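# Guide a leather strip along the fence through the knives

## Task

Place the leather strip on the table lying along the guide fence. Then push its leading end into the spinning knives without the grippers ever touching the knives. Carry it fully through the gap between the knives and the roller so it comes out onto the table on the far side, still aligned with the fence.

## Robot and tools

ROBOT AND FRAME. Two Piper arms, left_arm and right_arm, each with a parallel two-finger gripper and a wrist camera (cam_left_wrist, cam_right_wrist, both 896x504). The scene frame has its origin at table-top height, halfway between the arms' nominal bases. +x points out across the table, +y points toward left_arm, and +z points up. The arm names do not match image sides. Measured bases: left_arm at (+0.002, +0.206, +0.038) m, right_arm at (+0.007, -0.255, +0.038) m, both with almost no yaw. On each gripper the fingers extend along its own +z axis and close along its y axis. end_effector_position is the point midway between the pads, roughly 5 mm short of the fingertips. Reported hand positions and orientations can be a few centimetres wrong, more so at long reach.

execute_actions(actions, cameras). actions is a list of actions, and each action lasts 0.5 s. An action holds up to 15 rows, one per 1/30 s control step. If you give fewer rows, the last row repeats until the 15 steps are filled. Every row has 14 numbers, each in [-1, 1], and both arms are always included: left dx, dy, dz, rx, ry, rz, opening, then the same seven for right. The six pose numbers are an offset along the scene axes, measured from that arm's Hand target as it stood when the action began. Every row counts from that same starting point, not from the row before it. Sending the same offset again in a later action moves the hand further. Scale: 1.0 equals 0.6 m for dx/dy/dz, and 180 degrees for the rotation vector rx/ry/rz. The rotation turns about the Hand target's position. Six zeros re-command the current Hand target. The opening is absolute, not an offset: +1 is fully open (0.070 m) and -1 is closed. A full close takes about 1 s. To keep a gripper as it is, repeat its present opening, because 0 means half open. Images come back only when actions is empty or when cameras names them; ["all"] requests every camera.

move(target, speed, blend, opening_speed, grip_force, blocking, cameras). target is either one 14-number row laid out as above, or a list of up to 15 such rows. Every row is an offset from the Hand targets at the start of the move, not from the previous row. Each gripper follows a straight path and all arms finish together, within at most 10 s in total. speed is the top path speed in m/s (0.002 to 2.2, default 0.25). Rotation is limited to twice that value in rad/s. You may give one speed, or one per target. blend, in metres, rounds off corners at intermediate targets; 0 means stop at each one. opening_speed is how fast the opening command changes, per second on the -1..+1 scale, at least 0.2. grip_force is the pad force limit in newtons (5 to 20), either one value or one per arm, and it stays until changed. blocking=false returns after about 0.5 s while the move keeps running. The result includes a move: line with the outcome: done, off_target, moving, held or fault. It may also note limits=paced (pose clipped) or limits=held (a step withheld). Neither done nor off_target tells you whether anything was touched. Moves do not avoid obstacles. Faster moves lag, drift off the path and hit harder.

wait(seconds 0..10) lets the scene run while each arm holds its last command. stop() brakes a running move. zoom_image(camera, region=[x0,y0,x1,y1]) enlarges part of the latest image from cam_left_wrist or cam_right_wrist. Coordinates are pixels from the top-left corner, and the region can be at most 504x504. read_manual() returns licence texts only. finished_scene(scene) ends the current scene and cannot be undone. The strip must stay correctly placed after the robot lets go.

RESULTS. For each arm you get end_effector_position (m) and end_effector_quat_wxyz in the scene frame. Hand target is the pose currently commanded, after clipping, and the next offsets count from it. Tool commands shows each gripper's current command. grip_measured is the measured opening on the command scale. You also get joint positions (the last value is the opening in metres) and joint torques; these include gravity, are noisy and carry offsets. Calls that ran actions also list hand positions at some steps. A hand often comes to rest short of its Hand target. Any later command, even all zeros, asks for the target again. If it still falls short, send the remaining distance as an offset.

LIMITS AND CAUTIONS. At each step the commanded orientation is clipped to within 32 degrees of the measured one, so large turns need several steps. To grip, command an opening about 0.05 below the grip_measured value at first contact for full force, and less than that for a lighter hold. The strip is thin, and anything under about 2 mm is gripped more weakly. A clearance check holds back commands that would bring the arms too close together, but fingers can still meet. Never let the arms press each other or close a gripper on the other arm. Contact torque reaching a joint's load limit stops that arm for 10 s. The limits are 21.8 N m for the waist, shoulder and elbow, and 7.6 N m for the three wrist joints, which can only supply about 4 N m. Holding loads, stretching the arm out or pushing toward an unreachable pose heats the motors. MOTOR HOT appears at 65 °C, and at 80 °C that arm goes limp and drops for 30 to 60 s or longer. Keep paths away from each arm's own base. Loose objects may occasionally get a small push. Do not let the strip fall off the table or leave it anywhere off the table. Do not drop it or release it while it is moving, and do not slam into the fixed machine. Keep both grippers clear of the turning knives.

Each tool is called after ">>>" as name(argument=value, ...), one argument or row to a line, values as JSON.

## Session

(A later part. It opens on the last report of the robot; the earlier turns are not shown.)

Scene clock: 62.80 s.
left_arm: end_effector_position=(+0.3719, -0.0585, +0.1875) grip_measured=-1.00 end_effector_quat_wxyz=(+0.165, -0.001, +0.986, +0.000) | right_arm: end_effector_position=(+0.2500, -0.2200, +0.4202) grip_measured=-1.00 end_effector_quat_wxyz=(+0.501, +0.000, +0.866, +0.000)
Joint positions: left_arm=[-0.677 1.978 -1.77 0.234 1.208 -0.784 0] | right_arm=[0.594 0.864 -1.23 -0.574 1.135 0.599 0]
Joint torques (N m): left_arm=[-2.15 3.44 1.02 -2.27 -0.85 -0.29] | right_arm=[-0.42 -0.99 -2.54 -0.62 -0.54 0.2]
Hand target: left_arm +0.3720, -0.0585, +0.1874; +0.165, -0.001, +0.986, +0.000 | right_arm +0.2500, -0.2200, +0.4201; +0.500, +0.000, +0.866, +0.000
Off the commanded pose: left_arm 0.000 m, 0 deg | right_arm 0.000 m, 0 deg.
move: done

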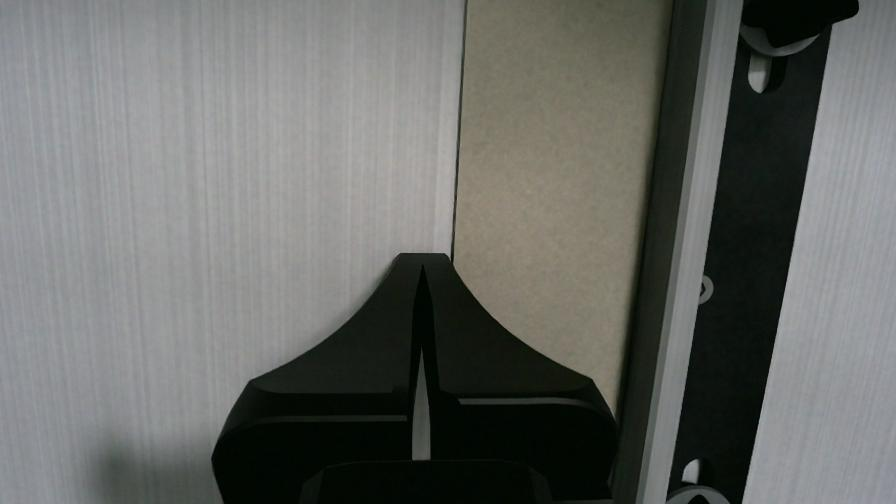

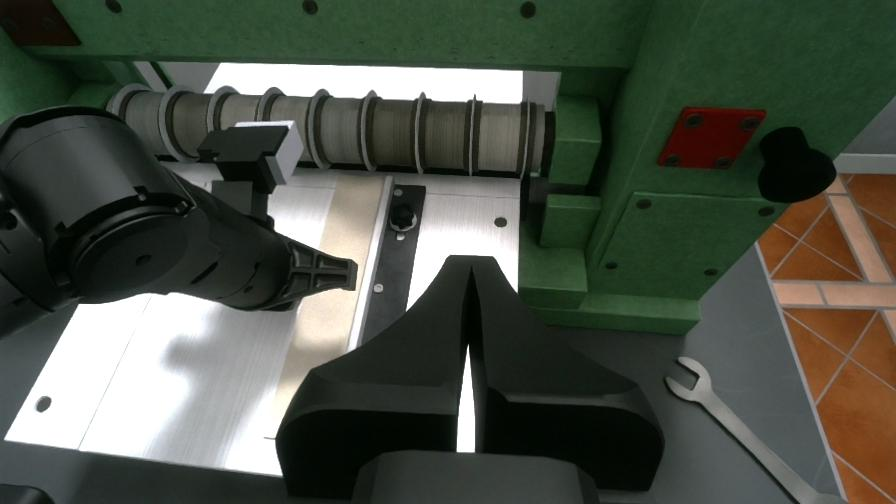

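>>> move(
  target=[
    [0,0.0308,0.0127,0,0,0,-1, 0,0,0,0,0,0,-1],
    [0.0467,0.0808,0.1043,-0.032,-0.0555,-0.3326,-1, 0,0,0,0,0,0,-1],
  ],
  cameras=["all"],
  speed=[0.06,0.15],
)

Scene clock: 72.60 s.
left_arm: end_effector_position=(+0.4000, -0.0100, +0.2503) grip_measured=-1.00 end_effector_quat_wxyz=(+0.225, +0.483, +0.836, -0.129) | right_arm: end_effector_position=(+0.2500, -0.2200, +0.4202) grip_measured=-1.00 end_effector_quat_wxyz=(+0.501, +0.000, +0.866, +0.000)
Joint positions: left_arm=[-0.288 1.839 -1.74 -0.362 1.169 0.787 0] | right_arm=[0.594 0.864 -1.23 -0.574 1.135 0.599 0]
Joint torques (N m): left_arm=[0.22 -10.46 -3.91 -0.27 -0.45 -0.22] | right_arm=[-0.62 -0.9 -2.43 -0.62 -0.51 0.2]
Hand target: left_arm +0.4000, -0.0100, +0.2500; +0.224, +0.483, +0.837, -0.129 | right_arm +0.2500, -0.2200, +0.4201; +0.500, +0.000, +0.866, +0.000
Off the commanded pose: left_arm 0.000 m, 0 deg | right_arm 0.000 m, 0 deg.
move: done

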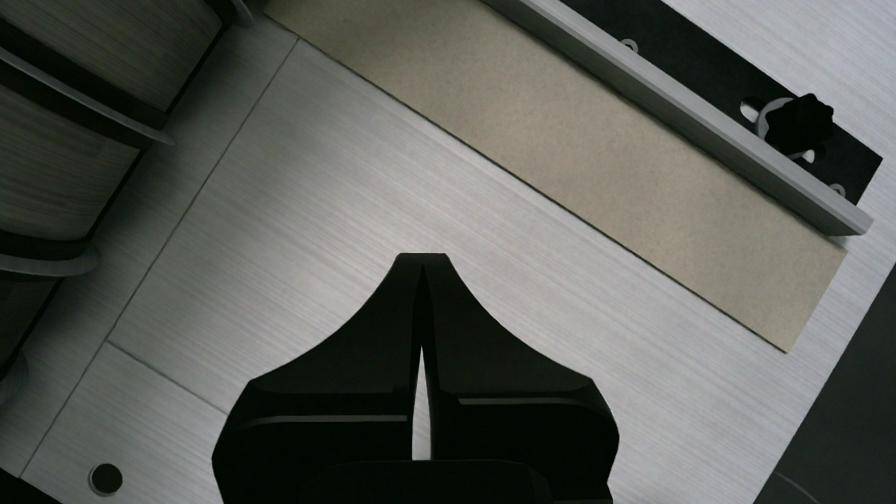

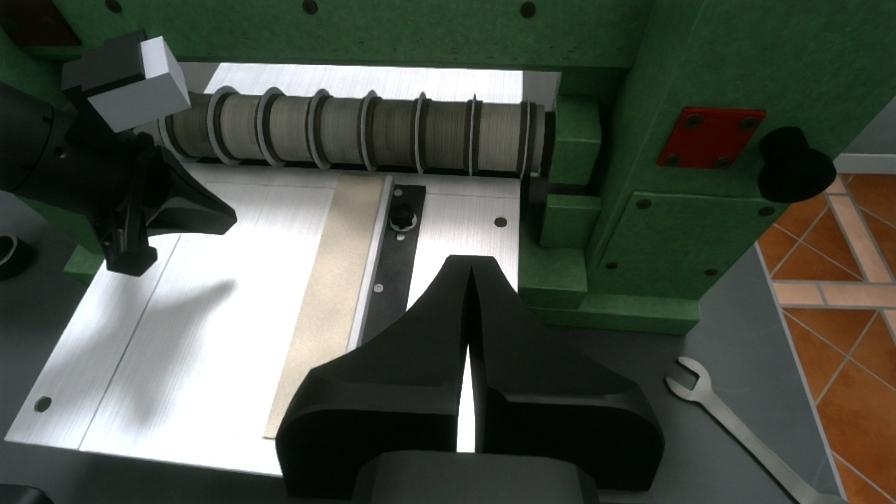

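>>> zoom_image(
  camera="cam_left_wrist",
  region=[640, 100, 896, 370],
)

>>> zoom_image(
  camera="cam_left_wrist",
  region=[240, 0, 640, 200],
)

>>> zoom_image(
  camera="cam_right_wrist",
  region=[300, 140, 440, 260],
)

Scaled by 1.867.

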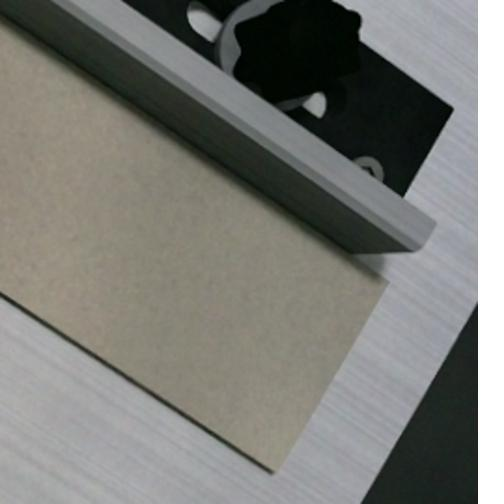

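Scaled by 1.260.

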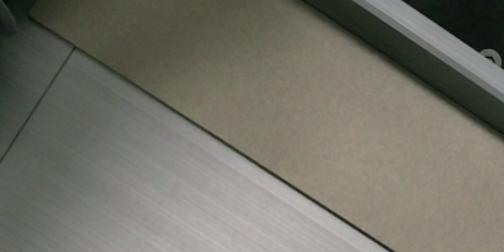

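Scaled by 3.600.

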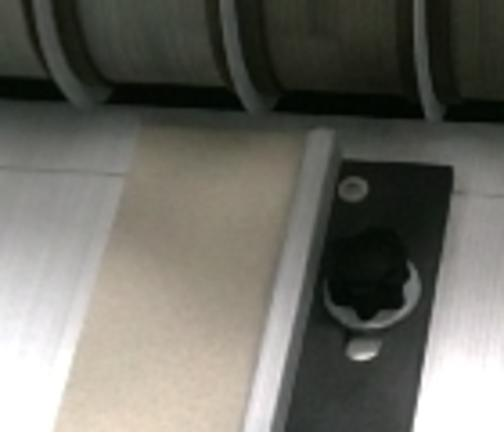

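>>> move(
  target=[0.0333,-0.05,-0.0833,0,0,0,-1, 0,0,0,0,0,0,-1],
  cameras=["cam_left_wrist"],
  speed=0.08,
)

Scene clock: 73.97 s.
left_arm: end_effector_position=(+0.4200, -0.0401, +0.1994) grip_measured=-1.00 end_effector_quat_wxyz=(+0.224, +0.483, +0.837, -0.129) | right_arm: end_effector_position=(+0.2500, -0.2200, +0.4202) grip_measured=-1.00 end_effector_quat_wxyz=(+0.501, +0.000, +0.866, +0.000)
Joint positions: left_arm=[-0.344 1.956 -1.713 -0.365 1.017 0.785 0] | right_arm=[0.594 0.864 -1.23 -0.574 1.135 0.599 0]
Joint torques (N m): left_arm=[0.11 -13.63 -4.17 -0.47 -0.28 -0.22] | right_arm=[-0.51 -0.91 -2.48 -0.61 -0.53 0.2]
Hand target: left_arm +0.4200, -0.0400, +0.2000; +0.224, +0.483, +0.837, -0.129 | right_arm +0.2500, -0.2200, +0.4201; +0.500, +0.000, +0.866, +0.000
Off the commanded pose: left_arm 0.001 m, 0 deg | right_arm 0.000 m, 0 deg.
move: done
Images, in order (width x height): cam_left_wrist 896x504.

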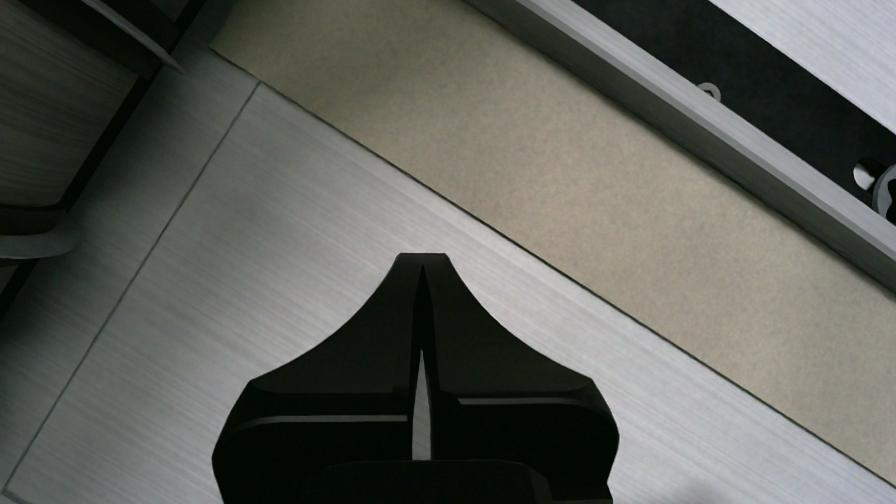

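>>> move(
  target=[0,0,-0.0183,0,0,0,-1, 0,0,0,0,0,0,-1],
  cameras=[],
  speed=0.03,
)

Scene clock: 74.80 s.
left_arm: end_effector_position=(+0.4201, -0.0406, +0.1906) grip_measured=-1.00 end_effector_quat_wxyz=(+0.226, +0.483, +0.836, -0.130) | right_arm: end_effector_position=(+0.2500, -0.2200, +0.4202) grip_measured=-1.00 end_effector_quat_wxyz=(+0.501, +0.000, +0.866, +0.000)
Joint positions: left_arm=[-0.344 1.957 -1.677 -0.376 0.979 0.803 0] | right_arm=[0.594 0.864 -1.23 -0.574 1.135 0.599 0]
Joint torques (N m): left_arm=[0.35 -6.59 -0.78 0.08 -0.4 0.04] | right_arm=[-0.42 -0.89 -2.49 -0.63 -0.52 0.19]
Hand target: left_arm +0.4200, -0.0400, +0.1890; +0.224, +0.483, +0.837, -0.129 | right_arm +0.2500, -0.2200, +0.4201; +0.500, +0.000, +0.866, +0.000
Off the commanded pose: left_arm 0.002 m, 0 deg | right_arm 0.000 m, 0 deg.
move: done
No camera images: "cameras" was empty.

>>> move(
  target=[0,-0.03,0.002,0,0,0,-1, 0,0,0,0,0,0,-1],
  cameras=["cam_left_wrist"],
  speed=0.04,
)

>>> zoom_image(
  camera="cam_left_wrist",
  region=[330, 140, 570, 340],
)

Scene clock: 75.70 s.
left_arm: end_effector_position=(+0.4207, -0.0578, +0.1907) grip_measured=-1.00 end_effector_quat_wxyz=(+0.226, +0.482, +0.837, -0.129) | right_arm: end_effector_position=(+0.2500, -0.2200, +0.4202) grip_measured=-1.00 end_effector_quat_wxyz=(+0.501, +0.000, +0.866, +0.000)
Joint positions: left_arm=[-0.384 1.986 -1.725 -0.351 0.982 0.747 0] | right_arm=[0.594 0.864 -1.23 -0.574 1.135 0.599 0]
Joint torques (N m): left_arm=[-1.73 -3.16 0.2 -0.66 0.81 0.07] | right_arm=[-0.31 -0.99 -2.48 -0.6 -0.52 0.19]
Hand target: left_arm +0.4200, -0.0580, +0.1902; +0.224, +0.483, +0.837, -0.129 | right_arm +0.2500, -0.2200, +0.4201; +0.500, +0.000, +0.866, +0.000
Off the commanded pose: left_arm 0.001 m, 0 deg | right_arm 0.000 m, 0 deg.
move: done
Images, in order (width x height): cam_left_wrist 896x504.

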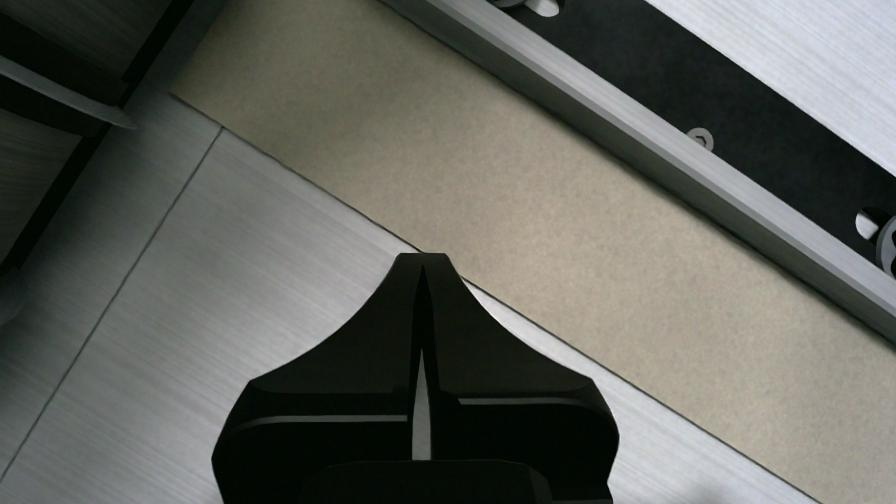

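Scaled by 2.100.

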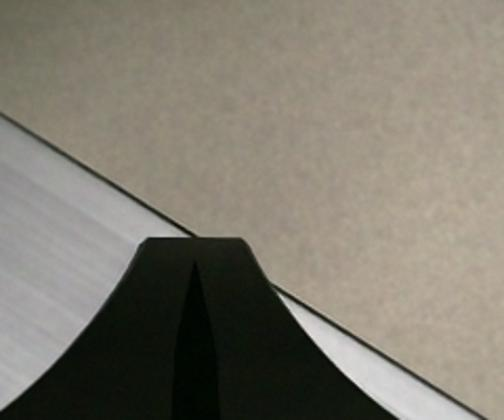

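>>> move(
  target=[0,-0.00833,0,0,0,0,-1, 0,0,0,0,0,0,-1],
  cameras=["cam_left_wrist"],
  speed=0.03,
)

>>> zoom_image(
  camera="cam_left_wrist",
  region=[330, 140, 570, 340],
)

Scene clock: 76.57 s.
left_arm: end_effector_position=(+0.4200, -0.0628, +0.1908) grip_measured=-1.00 end_effector_quat_wxyz=(+0.225, +0.483, +0.836, -0.129) | right_arm: end_effector_position=(+0.2500, -0.2200, +0.4202) grip_measured=-1.00 end_effector_quat_wxyz=(+0.501, +0.000, +0.866, +0.000)
Joint positions: left_arm=[-0.396 1.993 -1.737 -0.346 0.985 0.734 0] | right_arm=[0.594 0.864 -1.23 -0.574 1.135 0.599 0]
Joint torques (N m): left_arm=[-1.81 -0.69 -0.07 -0.46 0.19 -0.17] | right_arm=[-0.41 -1.04 -2.37 -0.6 -0.51 0.19]
Hand target: left_arm +0.4200, -0.0630, +0.1902; +0.224, +0.483, +0.837, -0.129 | right_arm +0.2500, -0.2200, +0.4201; +0.500, +0.000, +0.866, +0.000
Off the commanded pose: left_arm 0.001 m, 0 deg | right_arm 0.000 m, 0 deg.
move: done
Images, in order (width x height): cam_left_wrist 896x504.

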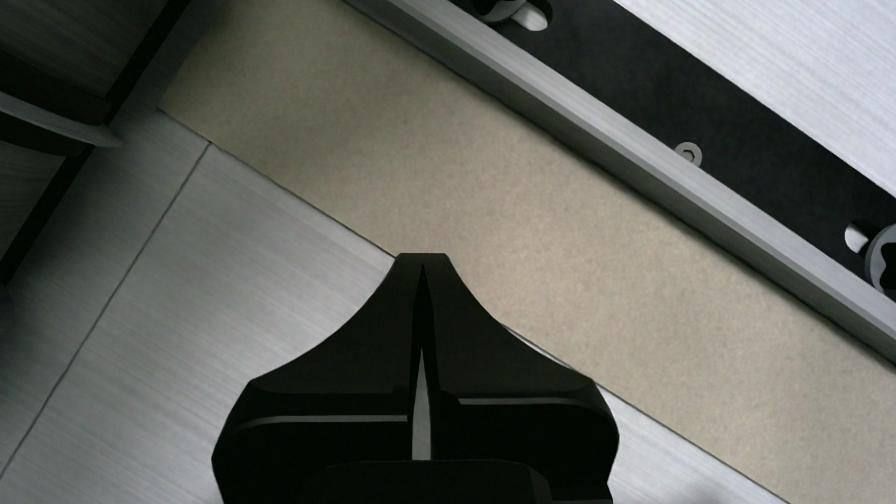

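Scaled by 2.100.

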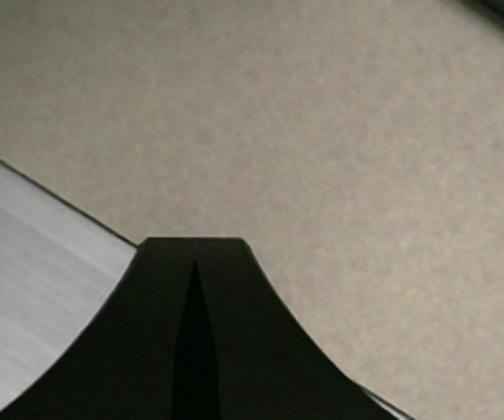

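>>> move(
  target=[0,-0.00333,0,0,0,0,-1, 0,0,0,0,0,0,-1],
  cameras=["cam_left_wrist"],
  speed=0.02,
)

>>> zoom_image(
  camera="cam_left_wrist",
  region=[330, 20, 810, 300],
)

Scene clock: 77.43 s.
left_arm: end_effector_position=(+0.4199, -0.0649, +0.1904) grip_measured=-1.00 end_effector_quat_wxyz=(+0.225, +0.483, +0.836, -0.129) | right_arm: end_effector_position=(+0.2500, -0.2200, +0.4202) grip_measured=-1.00 end_effector_quat_wxyz=(+0.501, +0.000, +0.866, +0.000)
Joint positions: left_arm=[-0.401 1.997 -1.742 -0.343 0.985 0.728 0] | right_arm=[0.594 0.864 -1.23 -0.574 1.135 0.599 0]
Joint torques (N m): left_arm=[-1.82 0.46 0.17 -0.5 0.31 -0.2] | right_arm=[-0.43 -0.85 -2.46 -0.61 -0.5 0.21]
Hand target: left_arm +0.4200, -0.0650, +0.1902; +0.224, +0.483, +0.837, -0.129 | right_arm +0.2500, -0.2200, +0.4201; +0.500, +0.000, +0.866, +0.000
Off the commanded pose: left_arm 0.000 m, 0 deg | right_arm 0.000 m, 0 deg.
move: done
Images, in order (width x height): cam_left_wrist 896x504.

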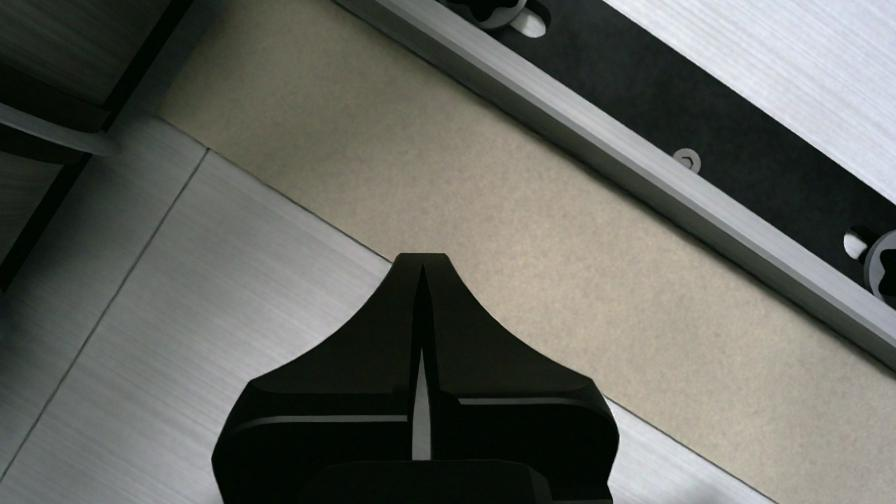

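Scaled by 1.050.

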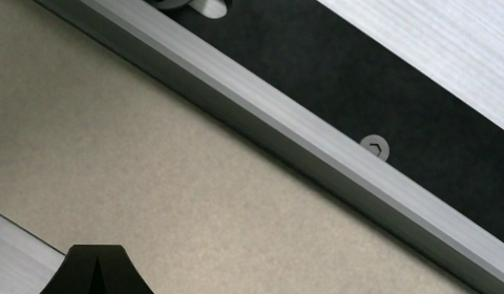

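>>> move(
  target=[0,0,0,0,0,0,-1, -0.0583,0.2,-0.2667,-0.0121,0.1386,0.0547,-1],
  cameras=["all"],
  speed=0.15,
)

Scene clock: 79.67 s.
left_arm: end_effector_position=(+0.4199, -0.0649, +0.1904) grip_measured=-1.00 end_effector_quat_wxyz=(+0.225, +0.483, +0.836, -0.129) | right_arm: end_effector_position=(+0.2150, -0.0997, +0.2591) grip_measured=-1.00 end_effector_quat_wxyz=(+0.299, -0.084, +0.950, +0.026)
Joint positions: left_arm=[-0.401 1.997 -1.742 -0.343 0.985 0.728 0] | right_arm=[1.004 1.098 -0.965 -0.489 1.139 0.959 0]
Joint torques (N m): left_arm=[-2.21 0.84 1.65 -0.79 0.66 -0.09] | right_arm=[0.08 -3.92 -3.81 -0.59 -0.02 0.13]
Hand target: left_arm +0.4200, -0.0650, +0.1902; +0.224, +0.483, +0.837, -0.129 | right_arm +0.2150, -0.1000, +0.2601; +0.300, -0.083, +0.950, +0.027
Off the commanded pose: left_arm 0.000 m, 0 deg | right_arm 0.001 m, 0 deg.
move: done

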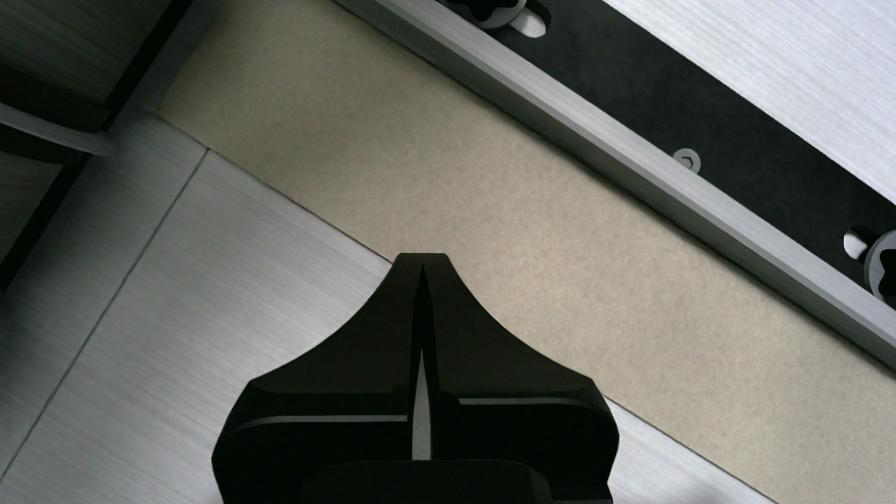

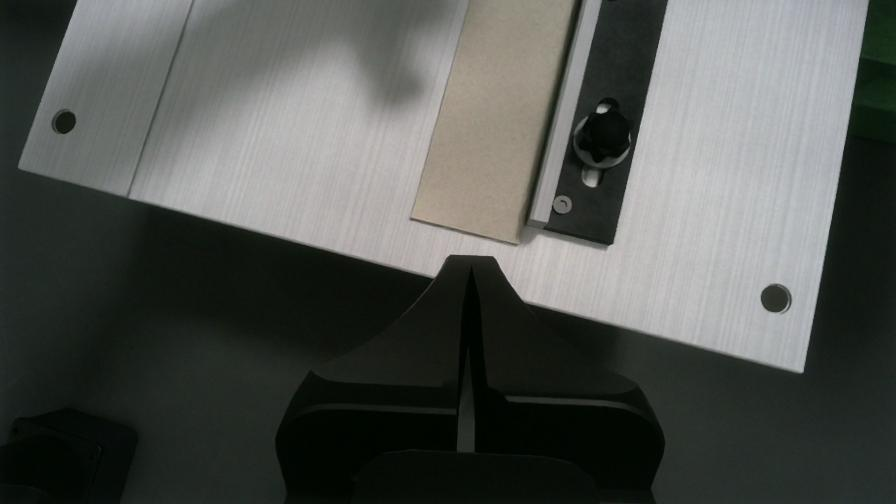

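>>> move(
  target=[0,0,0,0,0,0,-1, 0.0367,0.0367,-0.0817,0,0,0,-1],
  cameras=["cam_right_wrist"],
  speed=0.08,
)

Scene clock: 81.53 s.
left_arm: end_effector_position=(+0.4199, -0.0649, +0.1904) grip_measured=-1.00 end_effector_quat_wxyz=(+0.225, +0.483, +0.836, -0.129) | right_arm: end_effector_position=(+0.2370, -0.0779, +0.2103) grip_measured=-1.00 end_effector_quat_wxyz=(+0.299, -0.083, +0.950, +0.026)
Joint positions: left_arm=[-0.401 1.997 -1.742 -0.343 0.985 0.728 0] | right_arm=[0.966 1.224 -0.857 -0.547 0.917 1.058 0]
Joint torques (N m): left_arm=[-2.69 0.95 2.44 -0.83 0.79 -0.03] | right_arm=[-0.36 -4.69 -3.67 -0.44 0.06 0.04]
Hand target: left_arm +0.4200, -0.0650, +0.1902; +0.224, +0.483, +0.837, -0.129 | right_arm +0.2371, -0.0779, +0.2111; +0.300, -0.083, +0.950, +0.027
Off the commanded pose: left_arm 0.000 m, 0 deg | right_arm 0.001 m, 0 deg.
move: done
Images, in order (width x height): cam_right_wrist 896x504.

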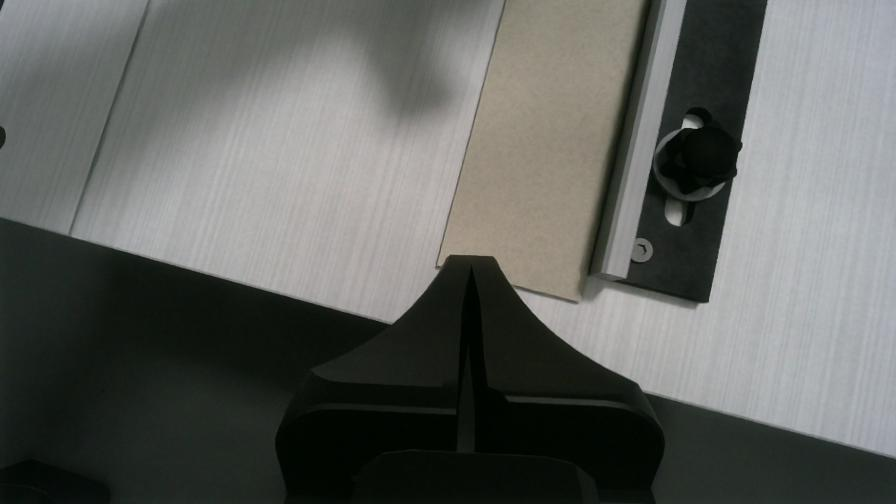

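>>> move(
  target=[0,0,0,0,0,0,-1, -0.0033,-0.0033,-0.0267,0,0,0,-1],
  cameras=["cam_right_wrist"],
  speed=0.04,
)

Scene clock: 82.53 s.
left_arm: end_effector_position=(+0.4199, -0.0649, +0.1904) grip_measured=-1.00 end_effector_quat_wxyz=(+0.225, +0.483, +0.836, -0.129) | right_arm: end_effector_position=(+0.2350, -0.0802, +0.1952) grip_measured=-1.00 end_effector_quat_wxyz=(+0.300, -0.083, +0.950, +0.027)
Joint positions: left_arm=[-0.401 1.997 -1.742 -0.343 0.985 0.728 0] | right_arm=[0.968 1.224 -0.794 -0.576 0.862 1.106 0]
Joint torques (N m): left_arm=[-2.64 1.09 2.79 -0.86 0.84 0.01] | right_arm=[0.48 -2.11 -3.49 -0.53 -0.04 0.04]
Hand target: left_arm +0.4200, -0.0650, +0.1902; +0.224, +0.483, +0.837, -0.129 | right_arm +0.2351, -0.0799, +0.1951; +0.300, -0.083, +0.950, +0.027
Off the commanded pose: left_arm 0.000 m, 0 deg | right_arm 0.000 m, 0 deg.
move: done
Images, in order (width x height): cam_right_wrist 896x504.

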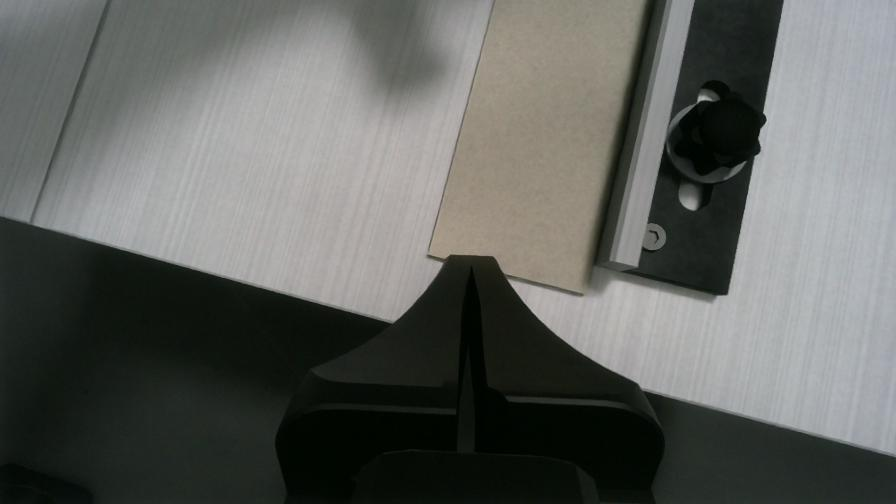

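>>> move(
  target=[0,0,0,0,0,0,-1, 0,0,-0.0075,0,0,0,-1],
  cameras=[],
  speed=0.03,
)

>>> move(
  target=[0,0,0,0,0,0,-1, 0,0,-0.003,0,0,0,-1],
  cameras=[],
  speed=0.02,
)

Scene clock: 83.33 s.
left_arm: end_effector_position=(+0.4199, -0.0649, +0.1904) grip_measured=-1.00 end_effector_quat_wxyz=(+0.225, +0.483, +0.836, -0.129) | right_arm: end_effector_position=(+0.2352, -0.0801, +0.1907) grip_measured=-1.00 end_effector_quat_wxyz=(+0.300, -0.083, +0.950, +0.027)
Joint positions: left_arm=[-0.401 1.997 -1.742 -0.343 0.985 0.728 0] | right_arm=[0.968 1.23 -0.781 -0.585 0.847 1.12 0]
Joint torques (N m): left_arm=[-2.63 1.2 2.84 -0.85 0.91 0.02] | right_arm=[0.52 -2.15 -2.81 -0.54 -0.15 0.18]
Hand target: left_arm +0.4200, -0.0650, +0.1902; +0.224, +0.483, +0.837, -0.129 | right_arm +0.2351, -0.0799, +0.1906; +0.300, -0.083, +0.950, +0.027
Off the commanded pose: left_arm 0.000 m, 0 deg | right_arm 0.000 m, 0 deg.
move: done
No camera images: "cameras" was empty.

Scene clock: 84.03 s.
left_arm: end_effector_position=(+0.4199, -0.0649, +0.1904) grip_measured=-1.00 end_effector_quat_wxyz=(+0.225, +0.483, +0.836, -0.129) | right_arm: end_effector_position=(+0.2351, -0.0800, +0.1889) grip_measured=-1.00 end_effector_quat_wxyz=(+0.300, -0.083, +0.950, +0.027)
Joint positions: left_arm=[-0.401 1.997 -1.742 -0.343 0.985 0.728 0] | right_arm=[0.968 1.231 -0.775 -0.589 0.84 1.126 0]
Joint torques (N m): left_arm=[-2.63 1.01 2.71 -0.91 0.92 0.04] | right_arm=[0.51 -2.19 -2.72 -0.55 -0.16 0.17]
Hand target: left_arm +0.4200, -0.0650, +0.1902; +0.224, +0.483, +0.837, -0.129 | right_arm +0.2351, -0.0799, +0.1888; +0.300, -0.083, +0.950, +0.027
Off the commanded pose: left_arm 0.000 m, 0 deg | right_arm 0.000 m, 0 deg.
move: done
No camera images: "cameras" was empty.

>>> move(
  target=[0,0,0,0,0,0,-1, 0,0,-0.0025,0,0,0,-1],
  cameras=[],
  speed=0.02,
)

>>> move(
  target=[0,0,0,0,0,0,-1, 0,0,-0.0025,0,0,0,-1],
  cameras=["cam_right_wrist"],
  speed=0.02,
)

Scene clock: 84.90 s.
left_arm: end_effector_position=(+0.4199, -0.0649, +0.1904) grip_measured=-1.00 end_effector_quat_wxyz=(+0.225, +0.483, +0.836, -0.129) | right_arm: end_effector_position=(+0.2351, -0.0801, +0.1873) grip_measured=-1.00 end_effector_quat_wxyz=(+0.300, -0.083, +0.950, +0.027)
Joint positions: left_arm=[-0.401 1.997 -1.742 -0.343 0.985 0.728 0] | right_arm=[0.968 1.233 -0.77 -0.592 0.835 1.13 0]
Joint torques (N m): left_arm=[-2.64 1.1 2.82 -0.88 0.97 0.03] | right_arm=[0.53 -2.12 -2.7 -0.58 -0.16 0.17]
Hand target: left_arm +0.4200, -0.0650, +0.1902; +0.224, +0.483, +0.837, -0.129 | right_arm +0.2351, -0.0799, +0.1873; +0.300, -0.083, +0.950, +0.027
Off the commanded pose: left_arm 0.000 m, 0 deg | right_arm 0.000 m, 0 deg.
move: done
No camera images: "cameras" was empty.

Scene clock: 85.60 s.
left_arm: end_effector_position=(+0.4199, -0.0649, +0.1904) grip_measured=-1.00 end_effector_quat_wxyz=(+0.225, +0.483, +0.836, -0.129) | right_arm: end_effector_position=(+0.2352, -0.0800, +0.1858) grip_measured=-1.00 end_effector_quat_wxyz=(+0.300, -0.083, +0.950, +0.027)
Joint positions: left_arm=[-0.401 1.997 -1.742 -0.343 0.985 0.728 0] | right_arm=[0.968 1.235 -0.765 -0.596 0.829 1.135 0]
Joint torques (N m): left_arm=[-2.8 1.19 2.84 -0.88 1.04 0.03] | right_arm=[0.48 -2.22 -2.75 -0.55 -0.16 0.19]
Hand target: left_arm +0.4200, -0.0650, +0.1902; +0.224, +0.483, +0.837, -0.129 | right_arm +0.2351, -0.0799, +0.1858; +0.300, -0.083, +0.950, +0.027
Off the commanded pose: left_arm 0.000 m, 0 deg | right_arm 0.000 m, 0 deg.
move: done
Images, in order (width x height): cam_right_wrist 896x504.

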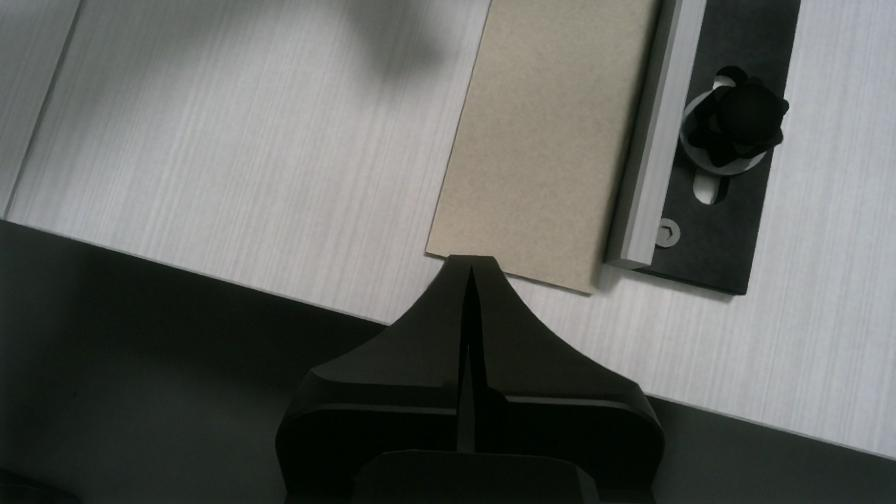

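>>> move(
  target=[0,0,0,0,0,0,-1, 0,0,-0.0033,0,0,0,-1],
  cameras=[],
  speed=0.02,
)

>>> move(
  target=[0,0,0,0,0,0,-1, 0,0,-0.0033,0,0,0,-1],
  cameras=[],
  speed=0.02,
)

Scene clock: 86.50 s.
left_arm: end_effector_position=(+0.4199, -0.0649, +0.1904) grip_measured=-1.00 end_effector_quat_wxyz=(+0.225, +0.483, +0.836, -0.129) | right_arm: end_effector_position=(+0.2352, -0.0800, +0.1841) grip_measured=-1.00 end_effector_quat_wxyz=(+0.300, -0.083, +0.950, +0.027)
Joint positions: left_arm=[-0.401 1.997 -1.742 -0.343 0.985 0.728 0] | right_arm=[0.968 1.237 -0.759 -0.6 0.822 1.142 0]
Joint torques (N m): left_arm=[-2.72 1.16 2.81 -0.9 1.11 0.04] | right_arm=[0.62 -2.22 -2.8 -0.57 -0.15 0.15]
Hand target: left_arm +0.4200, -0.0650, +0.1902; +0.224, +0.483, +0.837, -0.129 | right_arm +0.2351, -0.0799, +0.1838; +0.300, -0.083, +0.950, +0.027
Off the commanded pose: left_arm 0.000 m, 0 deg | right_arm 0.000 m, 0 deg.
move: done
No camera images: "cameras" was empty.

Scene clock: 87.20 s.
left_arm: end_effector_position=(+0.4199, -0.0649, +0.1904) grip_measured=-1.00 end_effector_quat_wxyz=(+0.225, +0.483, +0.836, -0.129) | right_arm: end_effector_position=(+0.2353, -0.0799, +0.1822) grip_measured=-1.00 end_effector_quat_wxyz=(+0.300, -0.083, +0.950, +0.027)
Joint positions: left_arm=[-0.401 1.997 -1.742 -0.343 0.985 0.728 0] | right_arm=[0.968 1.24 -0.753 -0.605 0.815 1.149 0]
Joint torques (N m): left_arm=[-2.62 1.15 2.79 -0.91 1.14 0.04] | right_arm=[0.53 -1.63 -2.35 -0.44 -0.14 0.2]
Hand target: left_arm +0.4200, -0.0650, +0.1902; +0.224, +0.483, +0.837, -0.129 | right_arm +0.2351, -0.0799, +0.1818; +0.300, -0.083, +0.950, +0.027
Off the commanded pose: left_arm 0.000 m, 0 deg | right_arm 0.001 m, 0 deg.
move: done
No camera images: "cameras" was empty.

>>> move(
  target=[0,0,0,0,0,0,-1, 0,0,-0.0017,0,0,0,-1],
  cameras=["all"],
  speed=0.02,
)

>>> zoom_image(
  camera="cam_right_wrist",
  region=[400, 200, 640, 340],
)

Scene clock: 88.03 s.
left_arm: end_effector_position=(+0.4199, -0.0649, +0.1904) grip_measured=-1.00 end_effector_quat_wxyz=(+0.225, +0.483, +0.836, -0.129) | right_arm: end_effector_position=(+0.2354, -0.0798, +0.1817) grip_measured=-1.00 end_effector_quat_wxyz=(+0.301, -0.083, +0.950, +0.027)
Joint positions: left_arm=[-0.401 1.997 -1.742 -0.343 0.985 0.728 0] | right_arm=[0.968 1.24 -0.75 -0.608 0.811 1.152 0]
Joint torques (N m): left_arm=[-2.71 1.31 2.88 -0.92 1.19 0.04] | right_arm=[0.52 1.42 -0.7 0.04 -0.2 0.22]
Hand target: left_arm +0.4200, -0.0650, +0.1902; +0.224, +0.483, +0.837, -0.129 | right_arm +0.2351, -0.0799, +0.1808; +0.300, -0.083, +0.950, +0.027
Off the commanded pose: left_arm 0.000 m, 0 deg | right_arm 0.001 m, 0 deg.
move: done

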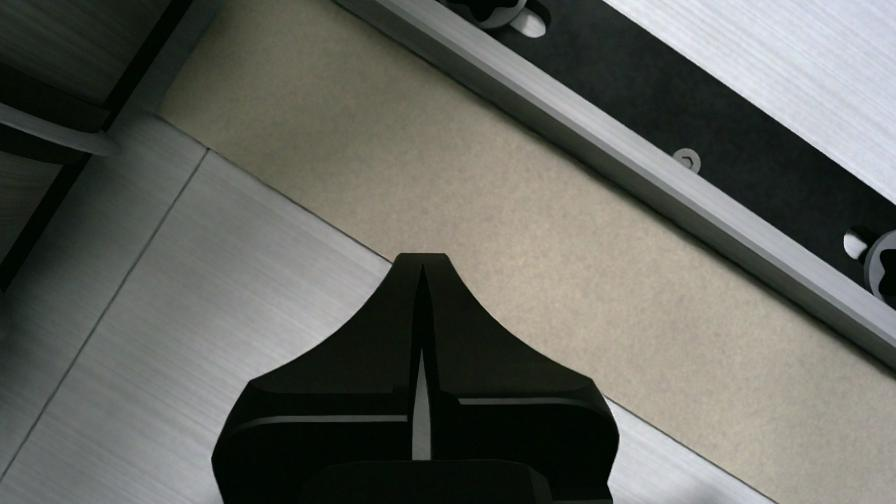

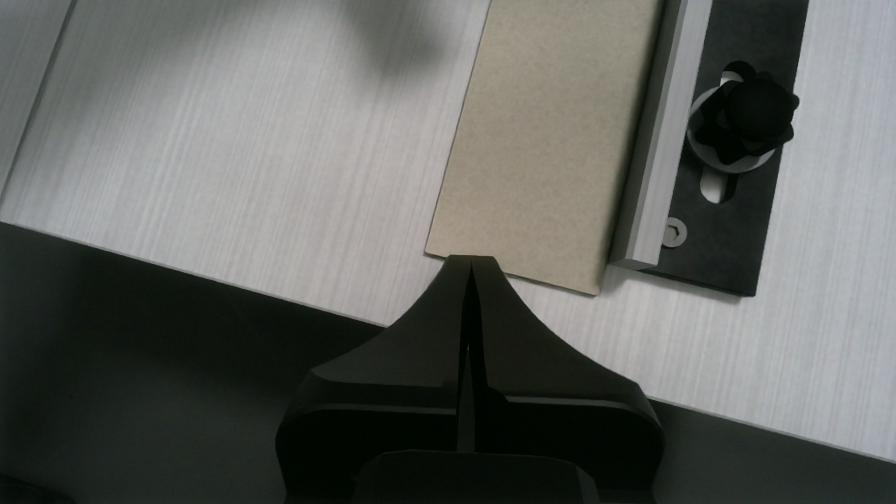

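Scaled by 2.100.

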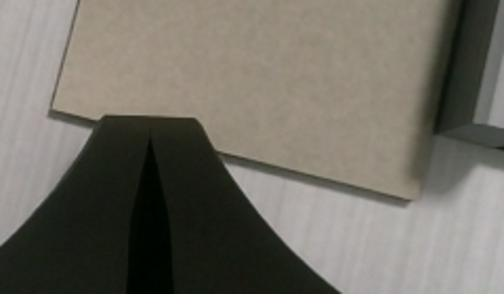

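>>> move(
  target=[0,0,0,0,0,0,-1, 0.0417,0,0.0008,0,0,0,-1],
  cameras=["all"],
  speed=0.04,
)

Scene clock: 89.07 s.
left_arm: end_effector_position=(+0.4199, -0.0649, +0.1904) grip_measured=-1.00 end_effector_quat_wxyz=(+0.225, +0.483, +0.836, -0.129) | right_arm: end_effector_position=(+0.2603, -0.0800, +0.1811) grip_measured=-1.00 end_effector_quat_wxyz=(+0.300, -0.084, +0.950, +0.026)
Joint positions: left_arm=[-0.401 1.997 -1.742 -0.343 0.985 0.728 0] | right_arm=[0.864 1.298 -0.796 -0.574 0.749 1.046 0]
Joint torques (N m): left_arm=[-2.77 1.26 2.8 -0.92 1.19 0.04] | right_arm=[-0.61 1.04 -1.04 0 0.24 0.2]
Hand target: left_arm +0.4200, -0.0650, +0.1902; +0.224, +0.483, +0.837, -0.129 | right_arm +0.2601, -0.0799, +0.1813; +0.300, -0.083, +0.950, +0.027
Off the commanded pose: left_arm 0.000 m, 0 deg | right_arm 0.000 m, 0 deg.
move: done

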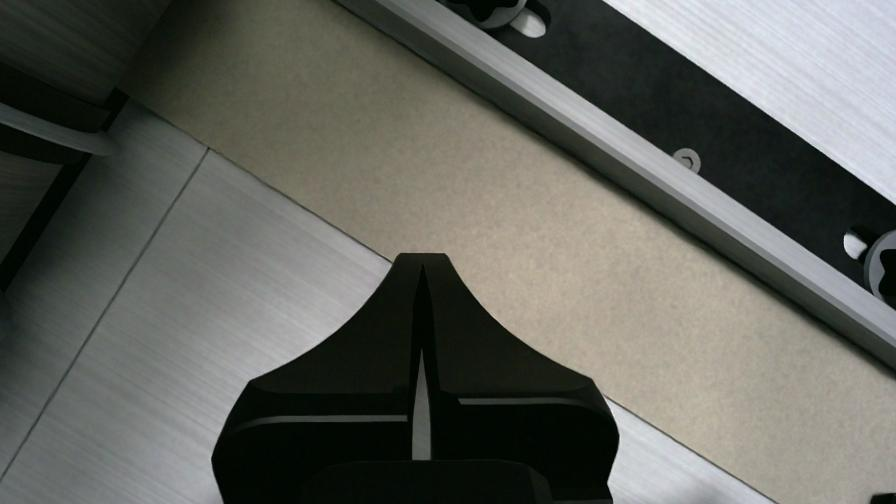

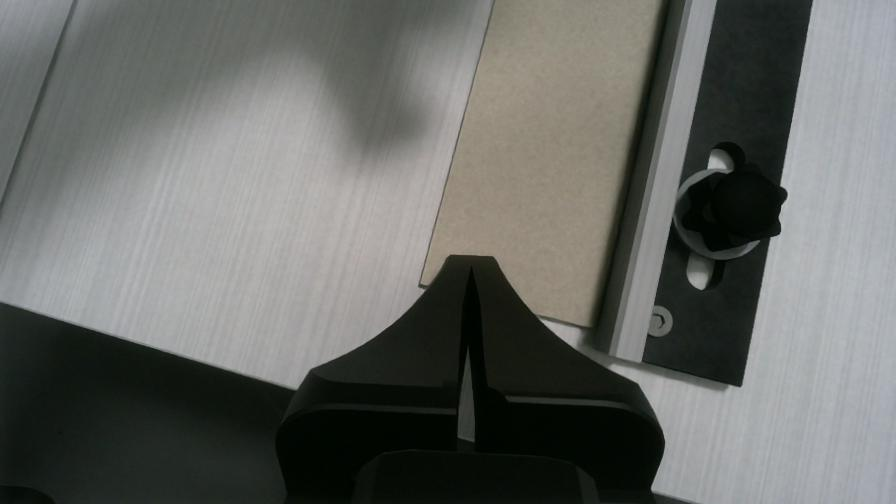

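>>> move(
  target=[0,0,0,0,0,0,-1, 0.0167,0,0,0,0,0,-1],
  cameras=["all"],
  speed=0.04,
)

>>> zoom_image(
  camera="cam_left_wrist",
  region=[0, 0, 350, 200],
)

Scene clock: 89.97 s.
left_arm: end_effector_position=(+0.4199, -0.0649, +0.1904) grip_measured=-1.00 end_effector_quat_wxyz=(+0.225, +0.483, +0.836, -0.129) | right_arm: end_effector_position=(+0.2702, -0.0802, +0.1810) grip_measured=-1.00 end_effector_quat_wxyz=(+0.300, -0.083, +0.950, +0.026)
Joint positions: left_arm=[-0.401 1.997 -1.742 -0.343 0.985 0.728 0] | right_arm=[0.827 1.322 -0.816 -0.56 0.728 1.006 0]
Joint torques (N m): left_arm=[-2.65 1.34 2.56 -0.93 1.22 0.05] | right_arm=[-0.78 0.42 -1.66 0.01 0.08 0.16]
Hand target: left_arm +0.4200, -0.0650, +0.1902; +0.224, +0.483, +0.837, -0.129 | right_arm +0.2701, -0.0799, +0.1813; +0.300, -0.083, +0.950, +0.027
Off the commanded pose: left_arm 0.000 m, 0 deg | right_arm 0.000 m, 0 deg.
move: done

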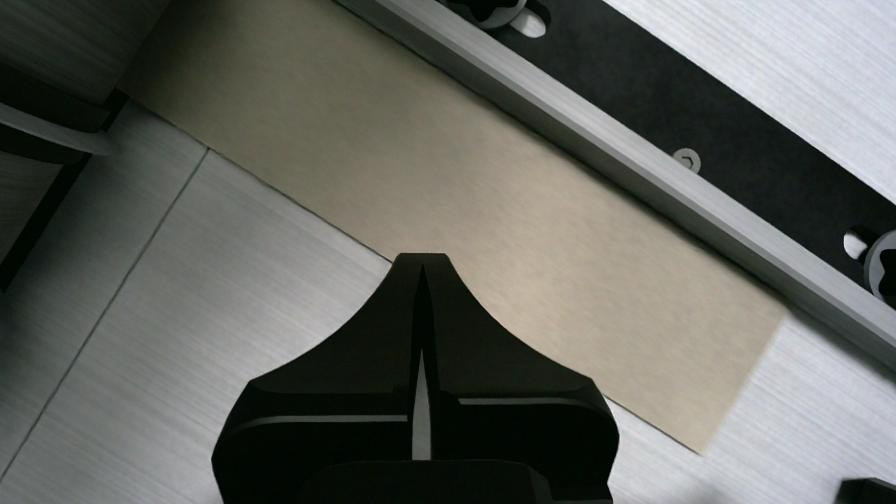

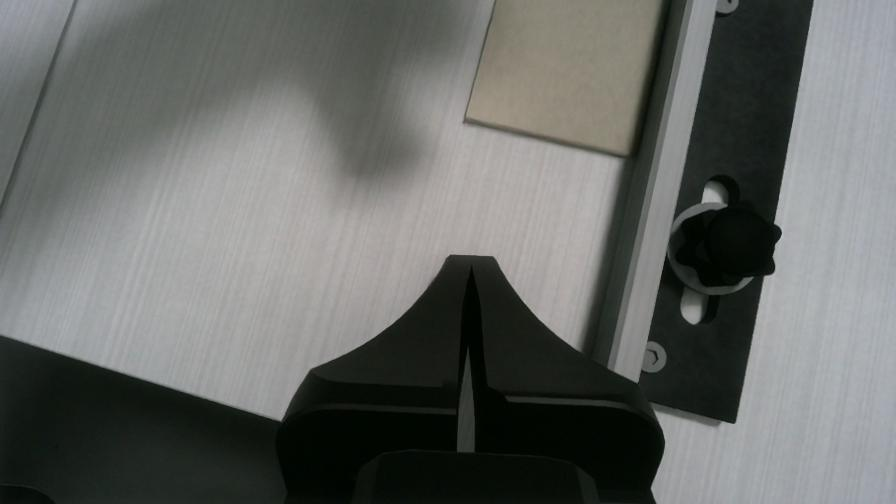

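Scaled by 1.440.

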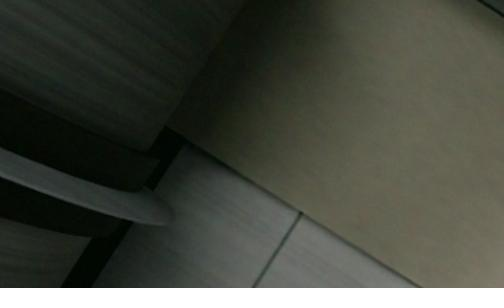

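>>> wait(
  seconds=0.5,
  cameras=["all"],
)

Scene clock: 90.63 s.
left_arm: end_effector_position=(+0.4199, -0.0649, +0.1904) grip_measured=-1.00 end_effector_quat_wxyz=(+0.225, +0.483, +0.836, -0.129) | right_arm: end_effector_position=(+0.2702, -0.0802, +0.1810) grip_measured=-1.00 end_effector_quat_wxyz=(+0.300, -0.083, +0.950, +0.026)
Joint positions: left_arm=[-0.401 1.997 -1.742 -0.343 0.985 0.728 0] | right_arm=[0.827 1.322 -0.816 -0.56 0.728 1.006 0]
Joint torques (N m): left_arm=[-2.96 1.33 2.87 -0.93 1.24 0.03] | right_arm=[-0.14 -0.75 -1.71 0 0.13 0.21]
Hand target: left_arm +0.4200, -0.0650, +0.1902; +0.224, +0.483, +0.837, -0.129 | right_arm +0.2701, -0.0799, +0.1813; +0.300, -0.083, +0.950, +0.027
Tool commands: left_gripper/opening=-1.0 right_gripper/opening=-1.0
Off the commanded pose: left_arm 0.000 m, 0 deg | right_arm 0.000 m, 0 deg.
wait: 0.50 s; at rest from the start

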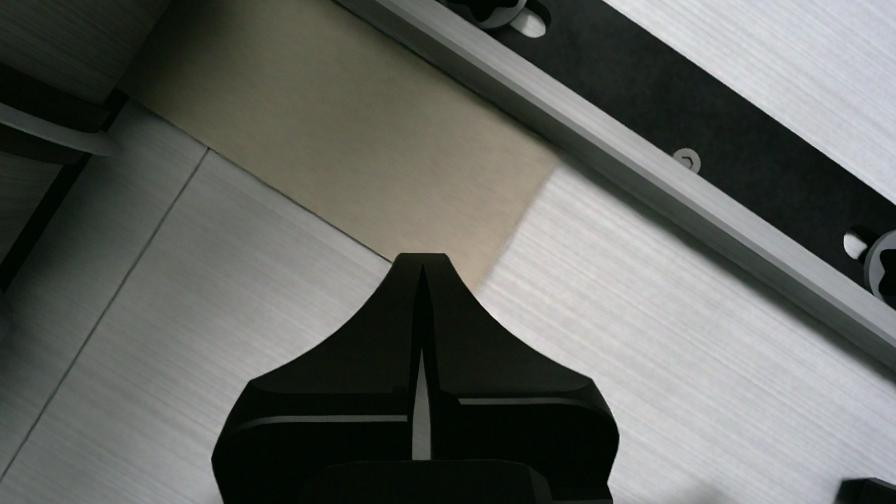

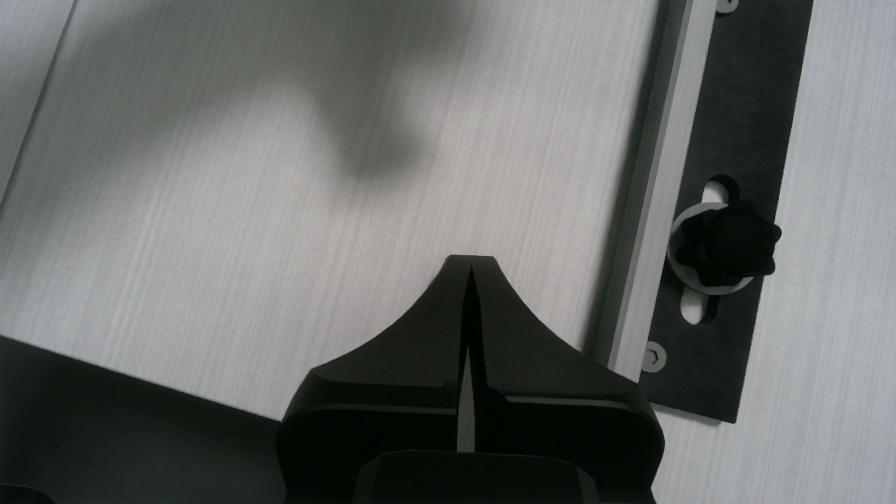

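>>> wait(
  seconds=1.0,
  cameras=["cam_left_wrist"],
)

Scene clock: 91.70 s.
left_arm: end_effector_position=(+0.4199, -0.0649, +0.1904) grip_measured=-1.00 end_effector_quat_wxyz=(+0.225, +0.483, +0.836, -0.129) | right_arm: end_effector_position=(+0.2702, -0.0802, +0.1810) grip_measured=-1.00 end_effector_quat_wxyz=(+0.300, -0.083, +0.950, +0.026)
Joint positions: left_arm=[-0.401 1.997 -1.742 -0.343 0.985 0.728 0] | right_arm=[0.827 1.322 -0.816 -0.56 0.728 1.006 0]
Joint torques (N m): left_arm=[-2.76 1.31 2.85 -0.94 1.23 0.02] | right_arm=[0.43 -2.56 -1.8 -0.05 0.22 0.21]
Hand target: left_arm +0.4200, -0.0650, +0.1902; +0.224, +0.483, +0.837, -0.129 | right_arm +0.2701, -0.0799, +0.1813; +0.300, -0.083, +0.950, +0.027
Tool commands: left_gripper/opening=-1.0 right_gripper/opening=-1.0
Off the commanded pose: left_arm 0.000 m, 0 deg | right_arm 0.000 m, 0 deg.
wait: 1.00 s; at rest by 0.10 s
Images, in order (width x height): cam_left_wrist 896x504.

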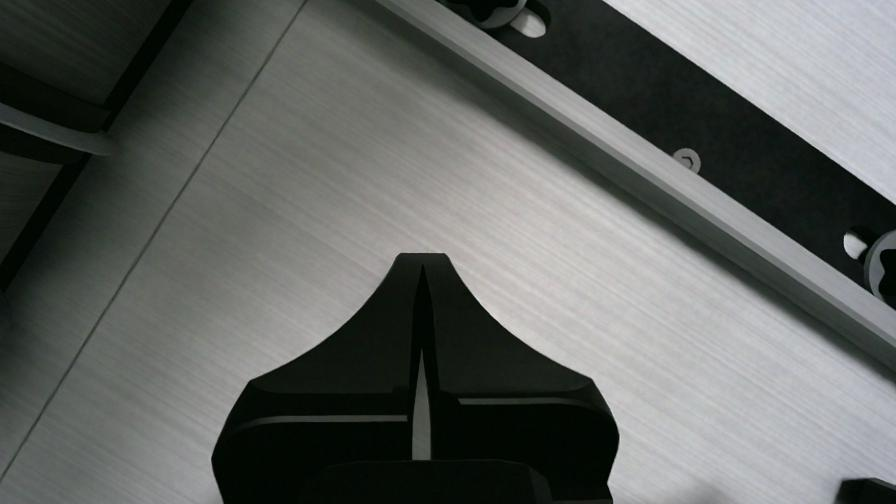

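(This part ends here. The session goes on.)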